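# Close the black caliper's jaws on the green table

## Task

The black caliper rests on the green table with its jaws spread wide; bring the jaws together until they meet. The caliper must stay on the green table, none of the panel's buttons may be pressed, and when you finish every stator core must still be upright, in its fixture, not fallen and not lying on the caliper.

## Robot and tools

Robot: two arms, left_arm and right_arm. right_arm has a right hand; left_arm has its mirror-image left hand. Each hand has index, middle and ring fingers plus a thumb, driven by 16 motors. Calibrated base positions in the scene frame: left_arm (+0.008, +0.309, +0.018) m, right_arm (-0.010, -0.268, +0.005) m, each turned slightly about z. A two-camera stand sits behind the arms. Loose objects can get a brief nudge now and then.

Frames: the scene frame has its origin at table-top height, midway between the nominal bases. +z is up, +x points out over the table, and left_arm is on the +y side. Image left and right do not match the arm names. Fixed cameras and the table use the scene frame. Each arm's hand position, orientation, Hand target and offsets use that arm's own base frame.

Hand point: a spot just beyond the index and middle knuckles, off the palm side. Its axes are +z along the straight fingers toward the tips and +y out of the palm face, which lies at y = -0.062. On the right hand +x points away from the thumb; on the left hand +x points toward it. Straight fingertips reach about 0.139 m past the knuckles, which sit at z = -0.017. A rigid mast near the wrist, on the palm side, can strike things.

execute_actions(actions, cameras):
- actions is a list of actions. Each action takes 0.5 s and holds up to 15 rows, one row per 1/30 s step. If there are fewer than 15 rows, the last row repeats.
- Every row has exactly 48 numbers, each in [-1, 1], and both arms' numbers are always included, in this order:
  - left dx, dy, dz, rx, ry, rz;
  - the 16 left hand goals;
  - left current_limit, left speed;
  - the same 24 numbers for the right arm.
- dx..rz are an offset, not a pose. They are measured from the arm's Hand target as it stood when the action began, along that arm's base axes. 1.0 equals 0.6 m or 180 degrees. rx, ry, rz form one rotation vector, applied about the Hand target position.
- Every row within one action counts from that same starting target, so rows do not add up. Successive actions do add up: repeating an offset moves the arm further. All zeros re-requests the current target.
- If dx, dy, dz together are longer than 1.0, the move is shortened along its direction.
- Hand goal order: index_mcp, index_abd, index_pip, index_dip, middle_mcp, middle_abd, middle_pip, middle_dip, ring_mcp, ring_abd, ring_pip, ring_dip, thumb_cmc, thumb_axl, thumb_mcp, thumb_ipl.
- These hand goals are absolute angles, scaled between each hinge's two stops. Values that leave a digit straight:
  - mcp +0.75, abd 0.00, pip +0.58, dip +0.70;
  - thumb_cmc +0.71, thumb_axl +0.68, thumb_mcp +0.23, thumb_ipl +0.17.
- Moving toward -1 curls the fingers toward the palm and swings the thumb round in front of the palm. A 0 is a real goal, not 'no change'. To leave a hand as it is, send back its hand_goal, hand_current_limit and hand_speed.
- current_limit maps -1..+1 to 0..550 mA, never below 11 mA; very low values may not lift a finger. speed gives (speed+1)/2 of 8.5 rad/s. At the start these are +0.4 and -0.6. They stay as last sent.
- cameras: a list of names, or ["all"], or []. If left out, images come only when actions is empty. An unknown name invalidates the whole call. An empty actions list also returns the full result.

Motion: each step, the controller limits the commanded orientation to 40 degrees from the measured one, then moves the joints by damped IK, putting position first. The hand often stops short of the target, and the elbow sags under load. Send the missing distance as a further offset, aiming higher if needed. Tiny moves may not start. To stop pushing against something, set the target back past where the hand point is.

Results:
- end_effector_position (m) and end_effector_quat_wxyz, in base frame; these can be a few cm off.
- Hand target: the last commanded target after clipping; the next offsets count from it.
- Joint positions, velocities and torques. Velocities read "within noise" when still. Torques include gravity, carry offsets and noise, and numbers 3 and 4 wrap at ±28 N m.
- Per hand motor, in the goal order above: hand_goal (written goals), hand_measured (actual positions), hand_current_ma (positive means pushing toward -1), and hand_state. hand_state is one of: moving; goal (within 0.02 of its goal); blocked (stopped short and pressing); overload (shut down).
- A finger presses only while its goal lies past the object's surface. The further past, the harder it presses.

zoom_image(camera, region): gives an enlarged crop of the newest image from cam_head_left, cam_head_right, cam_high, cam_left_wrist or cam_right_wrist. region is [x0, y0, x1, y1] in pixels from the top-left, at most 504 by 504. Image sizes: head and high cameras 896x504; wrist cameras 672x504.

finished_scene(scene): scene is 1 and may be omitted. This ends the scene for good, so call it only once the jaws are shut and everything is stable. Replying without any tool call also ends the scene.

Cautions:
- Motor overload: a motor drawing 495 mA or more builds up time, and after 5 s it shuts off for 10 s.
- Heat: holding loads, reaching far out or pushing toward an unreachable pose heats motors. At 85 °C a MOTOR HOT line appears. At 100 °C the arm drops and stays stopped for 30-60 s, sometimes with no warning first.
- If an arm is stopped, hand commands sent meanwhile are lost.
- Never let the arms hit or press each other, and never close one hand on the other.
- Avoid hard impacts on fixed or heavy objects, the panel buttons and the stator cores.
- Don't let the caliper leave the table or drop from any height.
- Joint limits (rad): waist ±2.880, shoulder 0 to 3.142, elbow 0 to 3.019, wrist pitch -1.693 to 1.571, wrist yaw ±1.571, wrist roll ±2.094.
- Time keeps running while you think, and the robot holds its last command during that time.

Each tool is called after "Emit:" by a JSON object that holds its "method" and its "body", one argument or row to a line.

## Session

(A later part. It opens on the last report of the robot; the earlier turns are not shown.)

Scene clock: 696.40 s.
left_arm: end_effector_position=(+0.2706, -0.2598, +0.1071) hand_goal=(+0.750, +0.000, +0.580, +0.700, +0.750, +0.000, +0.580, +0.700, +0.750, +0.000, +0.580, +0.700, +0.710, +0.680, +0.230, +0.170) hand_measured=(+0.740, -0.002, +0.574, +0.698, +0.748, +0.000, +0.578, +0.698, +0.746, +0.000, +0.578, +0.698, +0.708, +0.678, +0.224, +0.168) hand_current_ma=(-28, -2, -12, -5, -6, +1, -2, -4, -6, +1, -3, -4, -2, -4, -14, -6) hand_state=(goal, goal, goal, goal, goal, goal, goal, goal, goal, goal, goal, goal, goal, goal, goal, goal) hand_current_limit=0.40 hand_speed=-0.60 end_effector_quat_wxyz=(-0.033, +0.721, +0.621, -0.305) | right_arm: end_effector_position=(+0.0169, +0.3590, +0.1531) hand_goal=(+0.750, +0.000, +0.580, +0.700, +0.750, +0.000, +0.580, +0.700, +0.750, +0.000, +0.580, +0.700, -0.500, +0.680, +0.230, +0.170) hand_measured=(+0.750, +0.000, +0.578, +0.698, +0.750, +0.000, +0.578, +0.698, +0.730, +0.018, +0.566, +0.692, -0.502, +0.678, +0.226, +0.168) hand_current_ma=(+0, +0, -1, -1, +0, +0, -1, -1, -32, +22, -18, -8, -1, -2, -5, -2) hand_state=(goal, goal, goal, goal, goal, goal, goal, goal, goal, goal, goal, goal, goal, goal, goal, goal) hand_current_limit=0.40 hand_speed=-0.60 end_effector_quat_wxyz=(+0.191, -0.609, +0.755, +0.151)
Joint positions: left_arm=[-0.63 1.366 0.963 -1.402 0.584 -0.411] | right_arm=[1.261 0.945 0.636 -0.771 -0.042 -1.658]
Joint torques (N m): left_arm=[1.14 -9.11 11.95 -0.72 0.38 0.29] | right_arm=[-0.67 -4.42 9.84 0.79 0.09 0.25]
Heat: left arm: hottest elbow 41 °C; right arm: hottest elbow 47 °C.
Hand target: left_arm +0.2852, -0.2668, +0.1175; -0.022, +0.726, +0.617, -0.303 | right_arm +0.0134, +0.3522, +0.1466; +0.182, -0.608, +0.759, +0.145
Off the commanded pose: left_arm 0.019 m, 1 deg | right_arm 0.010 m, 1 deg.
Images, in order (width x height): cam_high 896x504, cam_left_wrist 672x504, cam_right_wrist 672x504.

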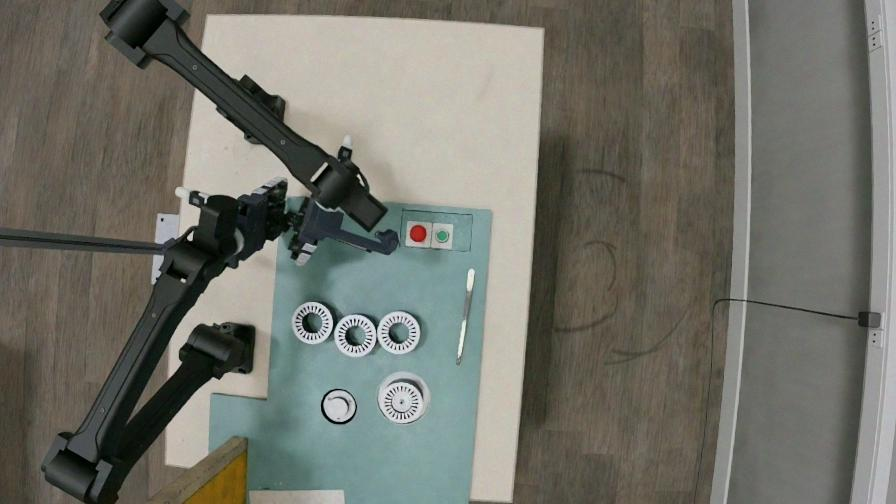

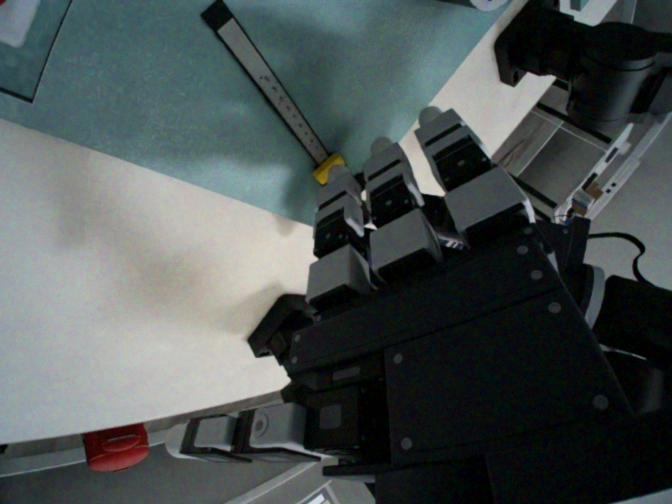

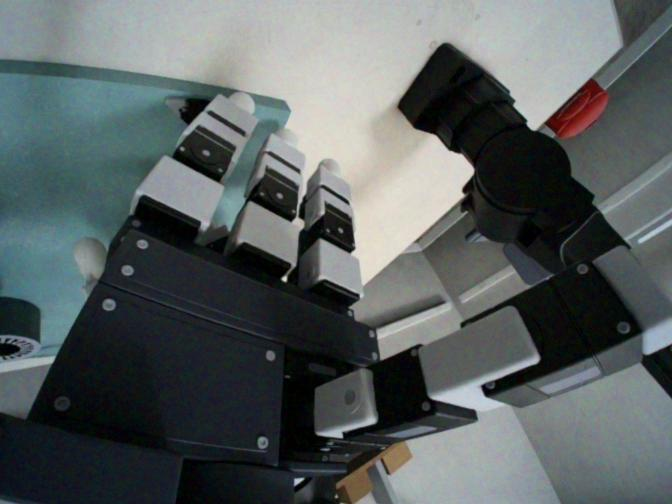

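Emit:
{"method": "execute_actions", "body": {
  "actions": [
    [[0.03,-0.01,0.1,0,0,0,0.75,0,0.58,0.7,0.75,0,0.58,0.7,0.75,0,0.58,0.7,0.71,0.68,0.23,0.17,0.4,-0.6,-0.03,0.008,0.02,0,0,0,0.75,0,0.58,0.7,0.75,0,0.58,0.7,0.75,0,0.58,0.7,-0.5,0.68,0.23,0.17,0.4,-0.6]],
    [[0.03,0.05,0.1,0,0,0,0.75,0,0.58,0.7,0.75,0,0.58,0.7,0.75,0,0.58,0.7,0.71,0.68,0.23,0.17,0.4,-0.6,-0.01,0,0.1,0,0,0,0.75,0,0.58,0.7,0.75,0,0.58,0.7,0.75,0,0.58,0.7,-0.5,0.68,0.23,0.17,0.4,-0.6]]
  ],
  "cameras": ["cam_high","cam_left_wrist","cam_right_wrist"]
}}

Emit:
{"method": "zoom_image", "body": {
  "camera": "cam_high",
  "region": [264, 190, 384, 280]
}}

Emit:
{"method": "zoom_image", "body": {
  "camera": "cam_right_wrist",
  "region": [130, 40, 300, 200]
}}

Scene clock: 708.70 s.
left_arm: end_effector_position=(+0.3114, -0.2383, +0.2224) hand_goal=(+0.750, +0.000, +0.580, +0.700, +0.750, +0.000, +0.580, +0.700, +0.750, +0.000, +0.580, +0.700, +0.710, +0.680, +0.230, +0.170) hand_measured=(+0.742, +0.000, +0.574, +0.698, +0.746, +0.000, +0.578, +0.698, +0.746, +0.000, +0.578, +0.698, +0.708, +0.678, +0.224, +0.168) hand_current_ma=(-22, -1, -10, -5, -8, +1, -2, -4, -8, +1, -3, -4, -4, -4, -14, -6) hand_state=(goal, goal, goal, goal, goal, goal, goal, goal, goal, goal, goal, goal, goal, goal, goal, goal) hand_current_limit=0.40 hand_speed=-0.60 end_effector_quat_wxyz=(-0.002, +0.715, +0.637, -0.288) | right_arm: end_effector_position=(-0.0120, +0.3420, +0.1889) hand_goal=(+0.750, +0.000, +0.580, +0.700, +0.750, +0.000, +0.580, +0.700, +0.750, +0.000, +0.580, +0.700, -0.500, +0.680, +0.230, +0.170) hand_measured=(+0.750, +0.000, +0.578, +0.698, +0.750, +0.000, +0.578, +0.698, +0.746, +0.000, +0.576, +0.698, -0.502, +0.678, +0.226, +0.168) hand_current_ma=(+0, +0, -1, -1, +0, +0, -1, -1, -3, +0, -2, -2, -1, -2, -5, -2) hand_state=(goal, goal, goal, goal, goal, goal, goal, goal, goal, goal, goal, goal, goal, goal, goal, goal) hand_current_limit=0.40 hand_speed=-0.60 end_effector_quat_wxyz=(+0.164, -0.614, +0.761, +0.129)
Joint positions: left_arm=[-0.53 1.308 1.22 -1.687 0.551 -0.356] | right_arm=[1.358 0.879 0.723 -0.994 0.004 -1.572]
Joint torques (N m): left_arm=[0.44 -9.88 12.6 -0.66 0.39 0.23] | right_arm=[-0.62 -3.19 16.27 0.84 0.01 0.29]
Heat: left arm: hottest elbow 42 °C; right arm: hottest elbow 48 °C.
Hand target: left_arm +0.3212, -0.2427, +0.2375; -0.022, +0.726, +0.617, -0.303 | right_arm -0.0105, +0.3570, +0.2185; +0.182, -0.608, +0.759, +0.144
Off the commanded pose: left_arm 0.018 m, 4 deg | right_arm 0.033 m, 3 deg.
joint sent to its limit (left arm) — joint 4 (wrist pitch), lower limit. The joint targets are off in orientation, not in position.
Images, in order (width x height): cam_high 896x504, cam_left_wrist 672x504, cam_right_wrist 672x504.

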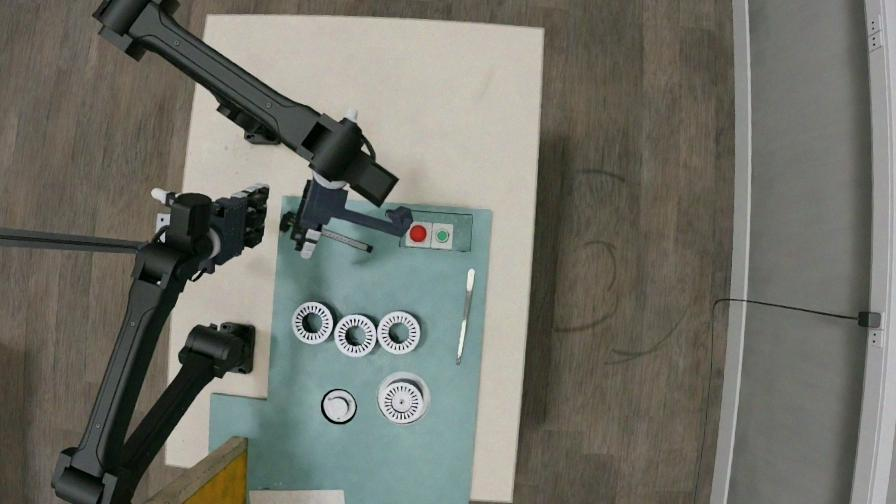

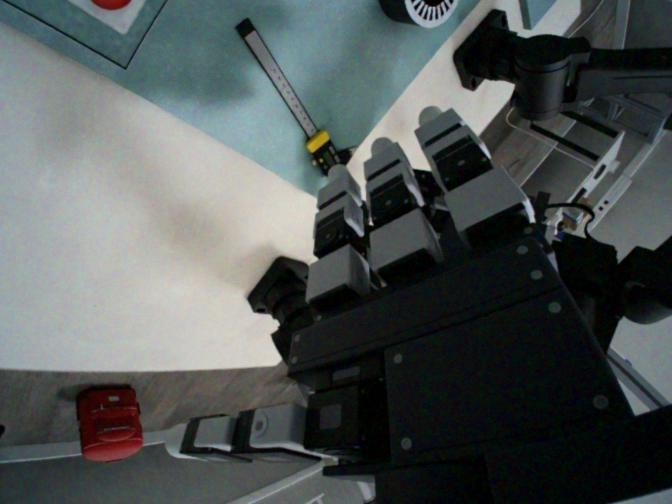

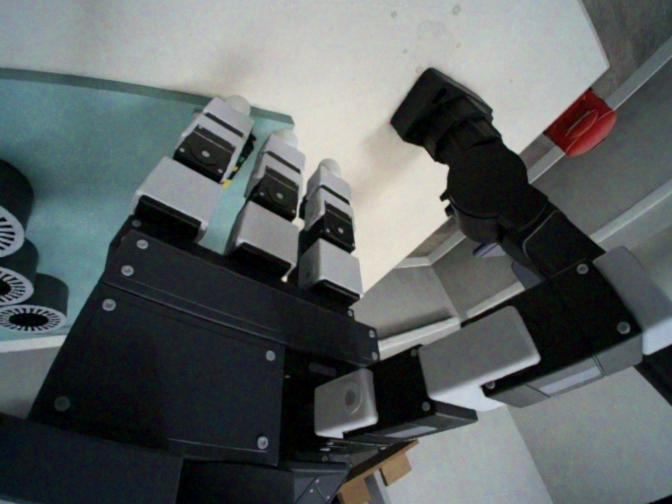

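Scaled by 4.200 from the camera's 896x504 image, which has a finer 1280x720 frame.

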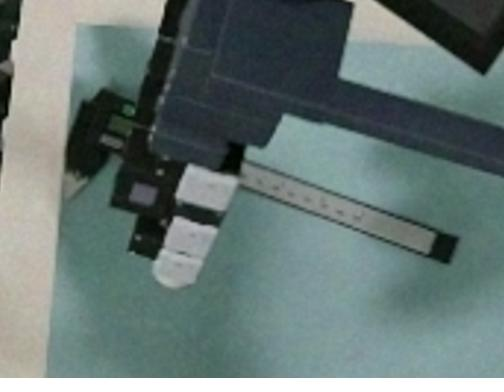

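Scaled by 2.965 from the camera's 672x504 image, which has a finer 960x720 frame.

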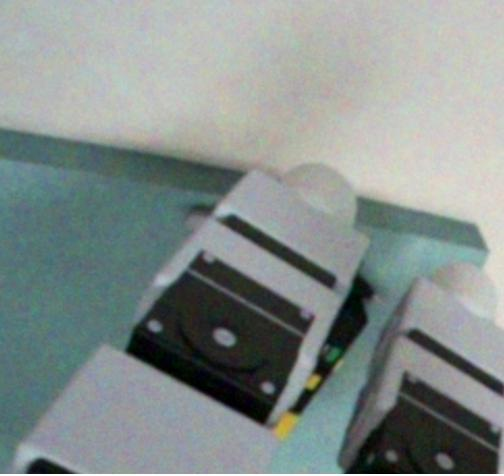

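Emit:
{"method": "execute_actions", "body": {
  "actions": [
    [[0.06,0.1,0.05,0,0,0,0.75,0,0.58,0.7,0.75,0,0.58,0.7,0.75,0,0.58,0.7,0.71,0.68,0.23,0.17,0.4,-0.6,-0.02,-0.08,0.06,0,0,0,0.75,0,0.58,0.7,0.75,0,0.58,0.7,0.75,0,0.58,0.7,-0.5,0.68,0.23,0.17,0.4,-0.6]]
  ],
  "cameras": ["cam_high","cam_left_wrist","cam_right_wrist"]
}}

Emit:
{"method": "zoom_image", "body": {
  "camera": "cam_high",
  "region": [264, 190, 384, 280]
}}

Emit:
{"method": "zoom_image", "body": {
  "camera": "cam_right_wrist",
  "region": [130, 40, 300, 200]
}}

Scene clock: 717.50 s.
left_arm: end_effector_position=(+0.3476, -0.1780, +0.2483) hand_goal=(+0.750, +0.000, +0.580, +0.700, +0.750, +0.000, +0.580, +0.700, +0.750, +0.000, +0.580, +0.700, +0.710, +0.680, +0.230, +0.170) hand_measured=(+0.742, +0.000, +0.576, +0.698, +0.746, +0.000, +0.578, +0.698, +0.746, +0.000, +0.578, +0.698, +0.708, +0.678, +0.224, +0.168) hand_current_ma=(-18, -1, -9, -5, -8, +1, -2, -4, -8, +1, -3, -4, -4, -4, -14, -6) hand_state=(goal, goal, goal, goal, goal, goal, goal, goal, goal, goal, goal, goal, goal, goal, goal, goal) hand_current_limit=0.40 hand_speed=-0.60 end_effector_quat_wxyz=(+0.053, +0.706, +0.661, -0.247) | right_arm: end_effector_position=(-0.0232, +0.3026, +0.1999) hand_goal=(+0.750, +0.000, +0.580, +0.700, +0.750, +0.000, +0.580, +0.700, +0.750, +0.000, +0.580, +0.700, -0.500, +0.680, +0.230, +0.170) hand_measured=(+0.748, +0.000, +0.578, +0.698, +0.748, +0.000, +0.578, +0.698, +0.748, +0.000, +0.578, +0.698, -0.504, +0.678, +0.226, +0.168) hand_current_ma=(-1, +0, -1, -1, +0, +0, -1, -1, -2, +0, -2, -1, -2, -2, -4, -2) hand_state=(goal, goal, goal, goal, goal, goal, goal, goal, goal, goal, goal, goal, goal, goal, goal, goal) hand_current_limit=0.40 hand_speed=-0.60 end_effector_quat_wxyz=(+0.133, -0.619, +0.767, +0.104)
Joint positions: left_arm=[-0.36 1.243 1.225 -1.689 0.493 -0.26] | right_arm=[1.372 0.797 0.738 -1.173 0.01 -1.56]
Joint torques (N m): left_arm=[0.56 -9.41 12.97 -0.51 0.42 0.23] | right_arm=[-0.56 -8 16.65 0.64 0.01 0.26]
Heat: left arm: hottest elbow 43 °C; right arm: hottest elbow 54 °C.
Hand target: left_arm +0.3571, -0.1827, +0.2675; -0.022, +0.726, +0.617, -0.303 | right_arm -0.0226, +0.3090, +0.2545; +0.182, -0.608, +0.759, +0.144
Off the commanded pose: left_arm 0.022 m, 12 deg | right_arm 0.055 m, 7 deg.
joint sent to its limit (left arm) — joint 4 (wrist pitch), lower limit. The joint targets are off in orientation, not in position.
Images, in order (width x height): cam_high 896x504, cam_left_wrist 672x504, cam_right_wrist 672x504.

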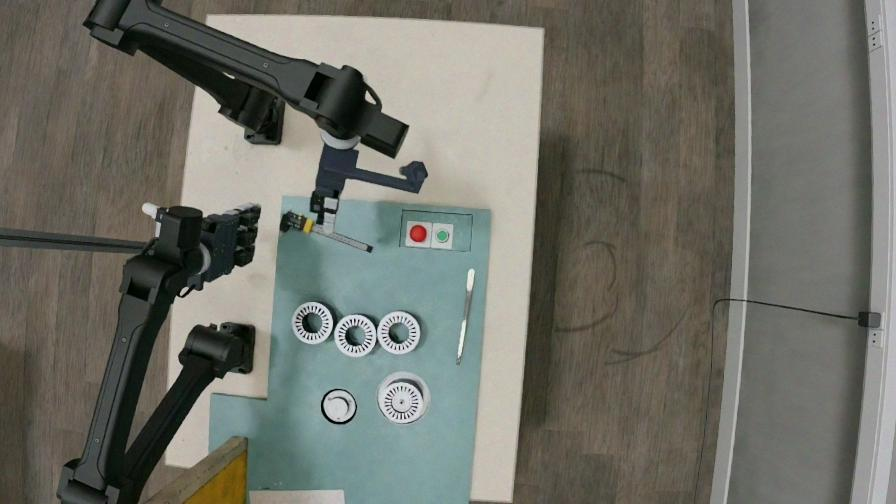

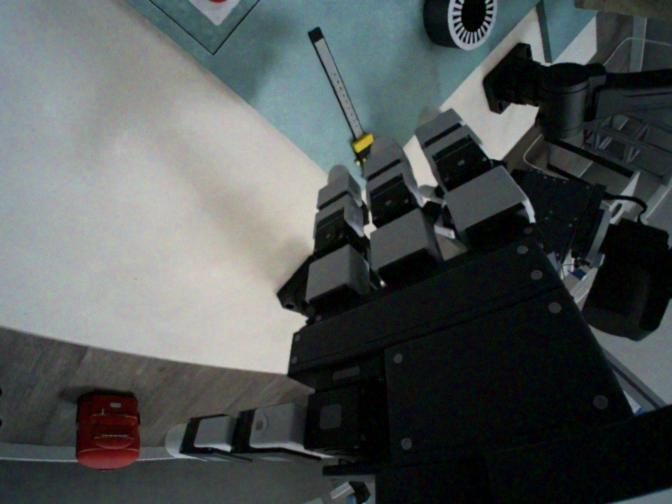

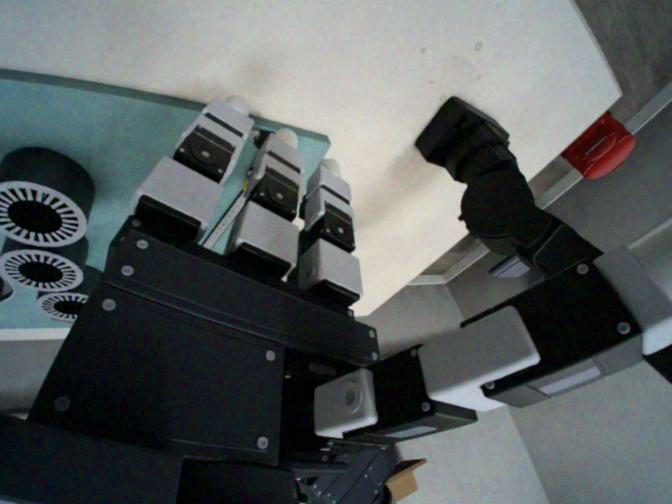

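Scaled by 4.200 from the camera's 896x504 image, which has a finer 1280x720 frame.

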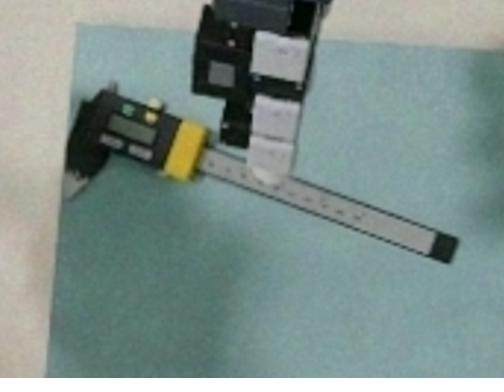

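Scaled by 2.965 from the camera's 672x504 image, which has a finer 960x720 frame.

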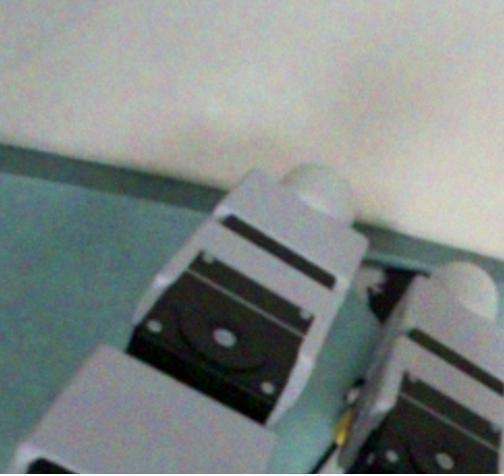

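Emit:
{"method": "zoom_image", "body": {
  "camera": "cam_high",
  "region": [274, 200, 324, 245]
}}

Emit:
{"method": "execute_actions", "body": {
  "actions": [],
  "cameras": ["cam_high","cam_head_left","cam_head_right"]
}}

Emit:
{"method": "zoom_image", "body": {
  "camera": "cam_head_left",
  "region": [420, 220, 520, 370]
}}

Scaled by 10.080 from the camera's 896x504 image, which has a finer 1280x720 frame.

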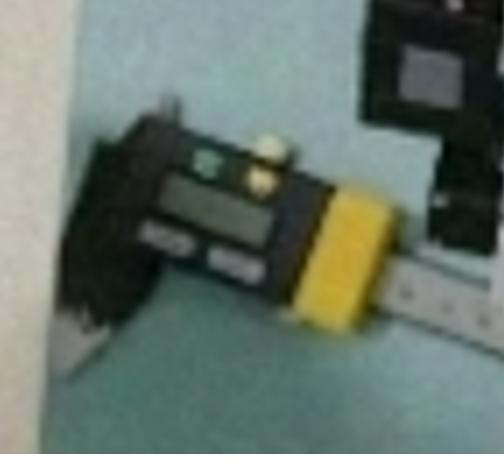

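Scene clock: 722.70 s.
left_arm: end_effector_position=(+0.3476, -0.1781, +0.2483) hand_goal=(+0.750, +0.000, +0.580, +0.700, +0.750, +0.000, +0.580, +0.700, +0.750, +0.000, +0.580, +0.700, +0.710, +0.680, +0.230, +0.170) hand_measured=(+0.742, +0.000, +0.576, +0.698, +0.746, +0.000, +0.578, +0.698, +0.746, +0.000, +0.578, +0.698, +0.708, +0.678, +0.224, +0.168) hand_current_ma=(-18, -1, -9, -5, -8, +1, -2, -4, -8, +1, -3, -4, -4, -4, -14, -6) hand_state=(goal, goal, goal, goal, goal, goal, goal, goal, goal, goal, goal, goal, goal, goal, goal, goal) hand_current_limit=0.40 hand_speed=-0.60 end_effector_quat_wxyz=(+0.053, +0.707, +0.661, -0.247) | right_arm: end_effector_position=(-0.0232, +0.3026, +0.1999) hand_goal=(+0.750, +0.000, +0.580, +0.700, +0.750, +0.000, +0.580, +0.700, +0.750, +0.000, +0.580, +0.700, -0.500, +0.680, +0.230, +0.170) hand_measured=(+0.748, +0.000, +0.578, +0.698, +0.748, +0.000, +0.578, +0.698, +0.748, +0.000, +0.578, +0.698, -0.504, +0.678, +0.226, +0.168) hand_current_ma=(-1, +0, -1, -1, +0, +0, -1, -1, -2, +0, -2, -1, -2, -2, -4, -2) hand_state=(goal, goal, goal, goal, goal, goal, goal, goal, goal, goal, goal, goal, goal, goal, goal, goal) hand_current_limit=0.40 hand_speed=-0.60 end_effector_quat_wxyz=(+0.133, -0.619, +0.767, +0.104)
Joint positions: left_arm=[-0.36 1.243 1.225 -1.689 0.493 -0.259] | right_arm=[1.372 0.797 0.738 -1.173 0.01 -1.56]
Joint velocities: within noise
Joint torques (N m): left_arm=[-0.26 -9.35 13.03 -0.43 0.39 0.25] | right_arm=[-0.56 -8 16.65 0.64 0.01 0.26]
Heat: left arm: hottest elbow 43 °C; right arm: hottest elbow 55 °C.
Hand target: left_arm +0.3571, -0.1827, +0.2675; -0.022, +0.726, +0.617, -0.303 | right_arm -0.0226, +0.3090, +0.2545; +0.182, -0.608, +0.759, +0.144
Off the commanded pose: left_arm 0.022 m, 12 deg | right_arm 0.055 m, 7 deg.
Images, in order (width x height): cam_head_left 896x504, cam_head_right 896x504, cam_high 896x504.

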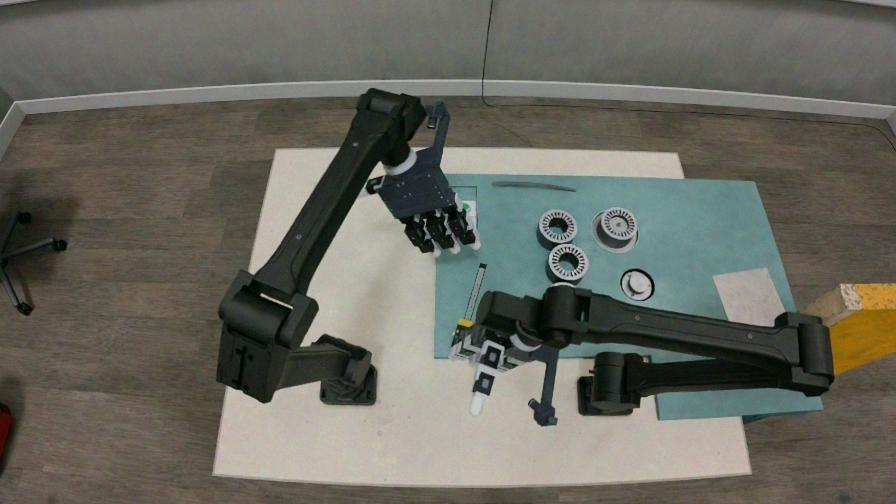

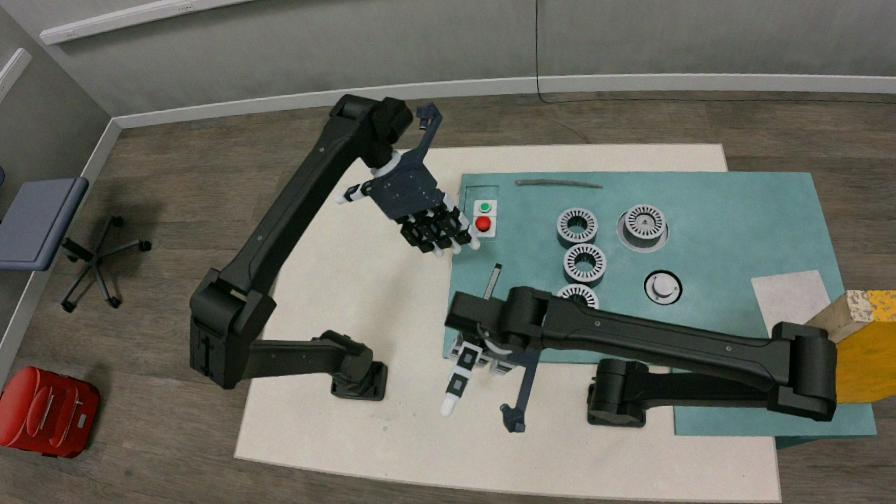

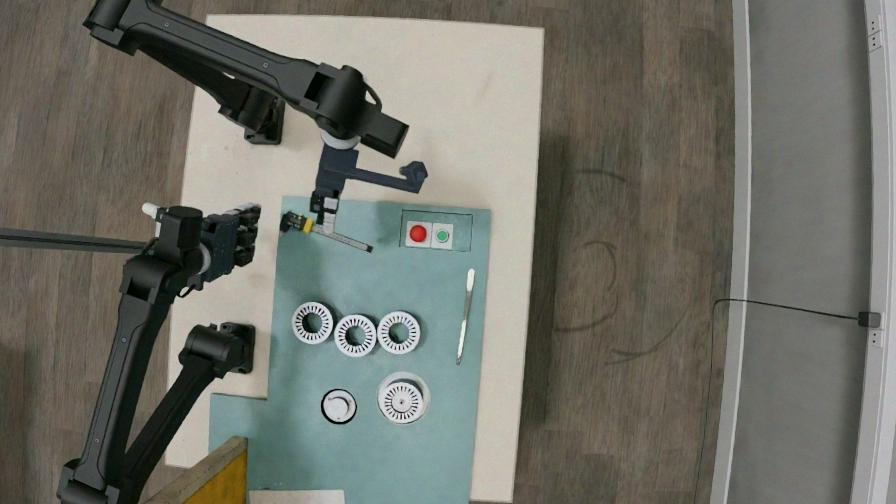

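Scaled by 3.360 from the camera's 896x504 image, which has a finer 1280x720 frame.

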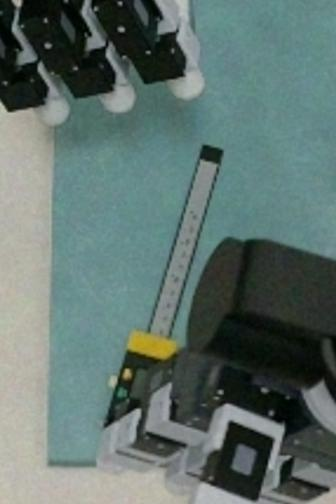

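Emit:
{"method": "execute_actions", "body": {
  "actions": [
    [[0,0.05,0.0,0,0,0,0.75,0,0.58,0.7,0.75,0,0.58,0.7,0.75,0,0.58,0.7,0.71,0.68,0.23,0.17,0.4,-0.6,-0.02,-0.15,0.04,0,0,0,0.75,0,0.58,0.7,0.75,0,0.58,0.7,0.75,0,0.58,0.7,-0.5,0.68,0.23,0.17,0.4,-0.6]]
  ],
  "cameras": ["cam_high","cam_left_wrist","cam_right_wrist","cam_head_left"]
}}

Emit:
{"method": "zoom_image", "body": {
  "camera": "cam_high",
  "region": [274, 200, 324, 245]
}}

Emit:
{"method": "zoom_image", "body": {
  "camera": "cam_head_left",
  "region": [430, 300, 490, 370]
}}

Scene clock: 737.93 s.
left_arm: end_effector_position=(+0.3572, -0.1545, +0.2612) hand_goal=(+0.750, +0.000, +0.580, +0.700, +0.750, +0.000, +0.580, +0.700, +0.750, +0.000, +0.580, +0.700, +0.710, +0.680, +0.230, +0.170) hand_measured=(+0.742, +0.000, +0.576, +0.698, +0.746, +0.000, +0.578, +0.698, +0.746, +0.000, +0.578, +0.698, +0.708, +0.678, +0.224, +0.168) hand_current_ma=(-17, -1, -9, -5, -8, +1, -2, -4, -8, +1, -3, -4, -4, -4, -14, -6) hand_state=(goal, goal, goal, goal, goal, goal, goal, goal, goal, goal, goal, goal, goal, goal, goal, goal) hand_current_limit=0.40 hand_speed=-0.60 end_effector_quat_wxyz=(+0.076, +0.711, +0.662, -0.226) | right_arm: end_effector_position=(-0.0334, +0.2520, +0.1862) hand_goal=(+0.750, +0.000, +0.580, +0.700, +0.750, +0.000, +0.580, +0.700, +0.750, +0.000, +0.580, +0.700, -0.500, +0.680, +0.230, +0.170) hand_measured=(+0.748, +0.000, +0.578, +0.698, +0.748, +0.000, +0.578, +0.698, +0.748, +0.000, +0.578, +0.698, -0.504, +0.678, +0.226, +0.168) hand_current_ma=(-1, +0, -1, -1, +0, +0, -1, -1, -2, +0, -2, -1, -2, -2, -4, -2) hand_state=(goal, goal, goal, goal, goal, goal, goal, goal, goal, goal, goal, goal, goal, goal, goal, goal) hand_current_limit=0.40 hand_speed=-0.60 end_effector_quat_wxyz=(+0.056, -0.626, +0.776, +0.041)
Joint positions: left_arm=[-0.294 1.211 1.225 -1.689 0.471 -0.198] | right_arm=[1.372 0.782 0.738 -1.388 0.01 -1.558]
Joint torques (N m): left_arm=[0.44 -9.17 9.58 -0.34 0.28 0.31] | right_arm=[-0.67 -24.94 12.53 -0.01 -0.15 0.12]
Heat: left arm: hottest elbow 45 °C; right arm: hottest elbow 57 °C.
Hand target: left_arm +0.3571, -0.1528, +0.2674; -0.022, +0.726, +0.617, -0.303 | right_arm -0.0346, +0.2190, +0.2786; +0.182, -0.608, +0.759, +0.145
Off the commanded pose: left_arm 0.007 m, 15 deg | right_arm 0.098 m, 19 deg.
joint sent to its limit (left arm) — joint 4 (wrist pitch), lower limit. The joint targets are off in orientation, not in position.
Images, in order (width x height): cam_head_left 896x504, cam_high 896x504, cam_left_wrist 672x504, cam_right_wrist 672x504.

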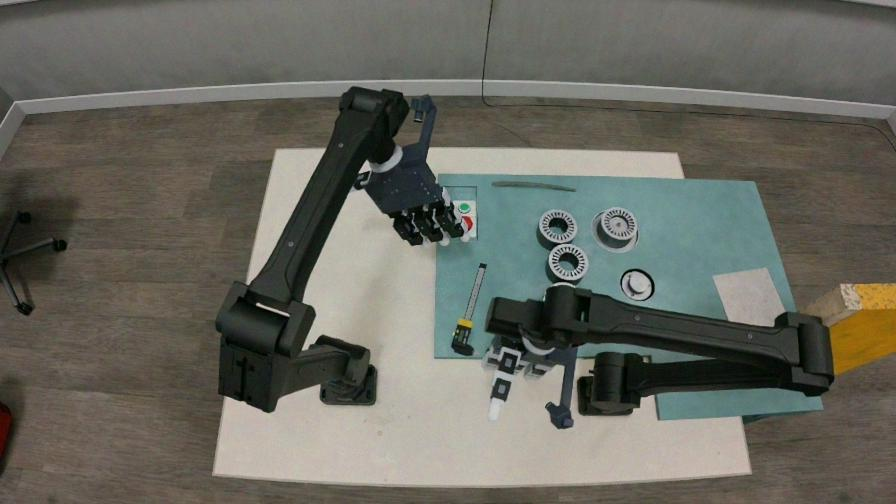

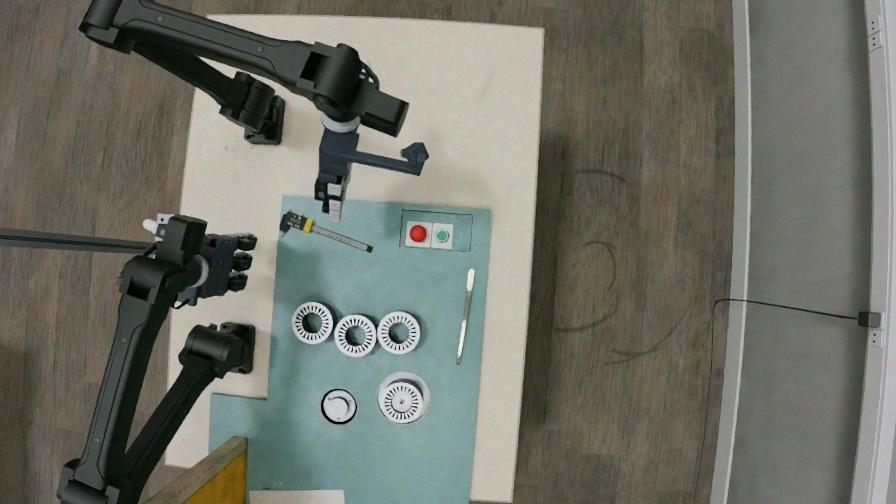

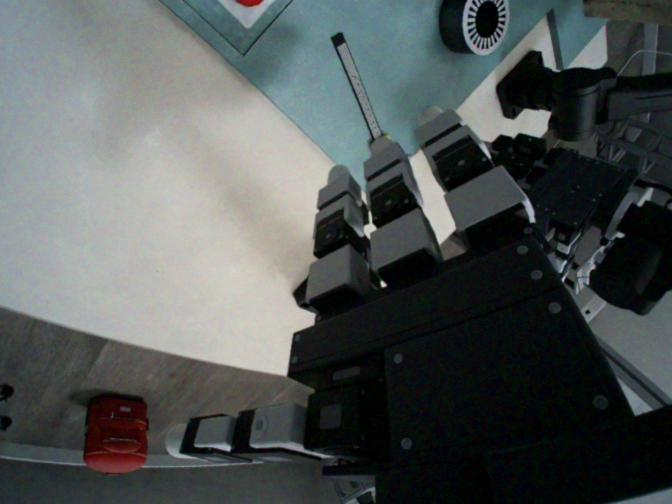

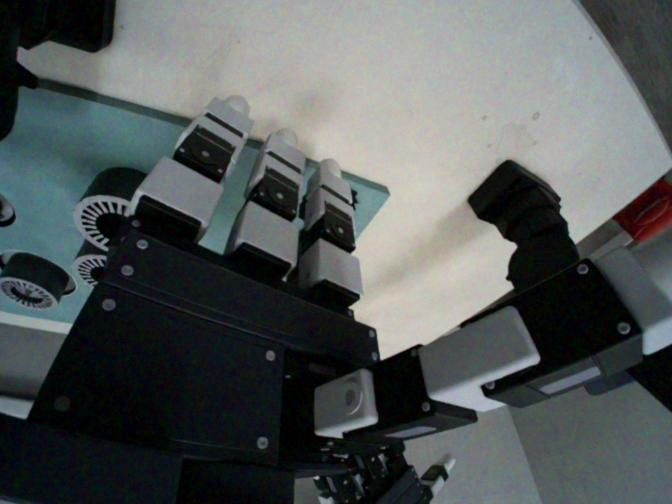

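Scaled by 10.080 from the camera's 896x504 image, which has a finer 1280x720 frame.

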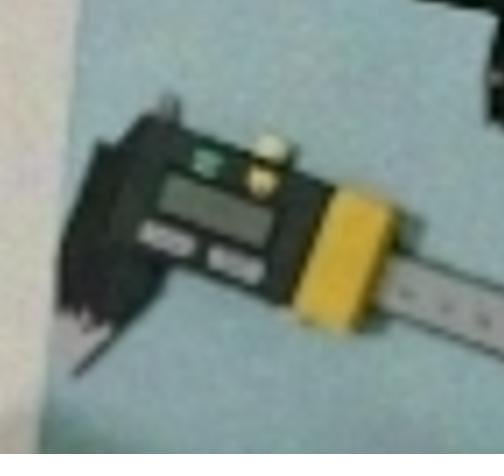

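Scaled by 7.200 from the camera's 896x504 image, which has a finer 1280x720 frame.

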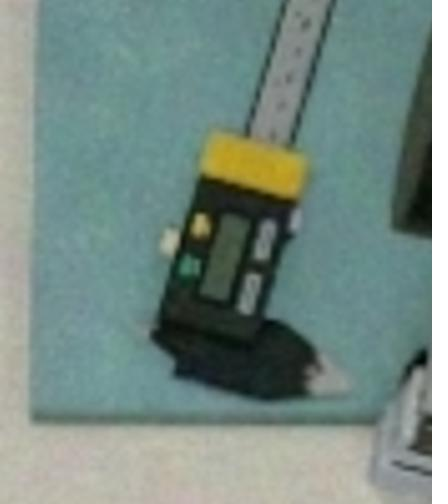

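Emit:
{"method": "finished_scene", "body": {

}}

The scene is finished: the task was done.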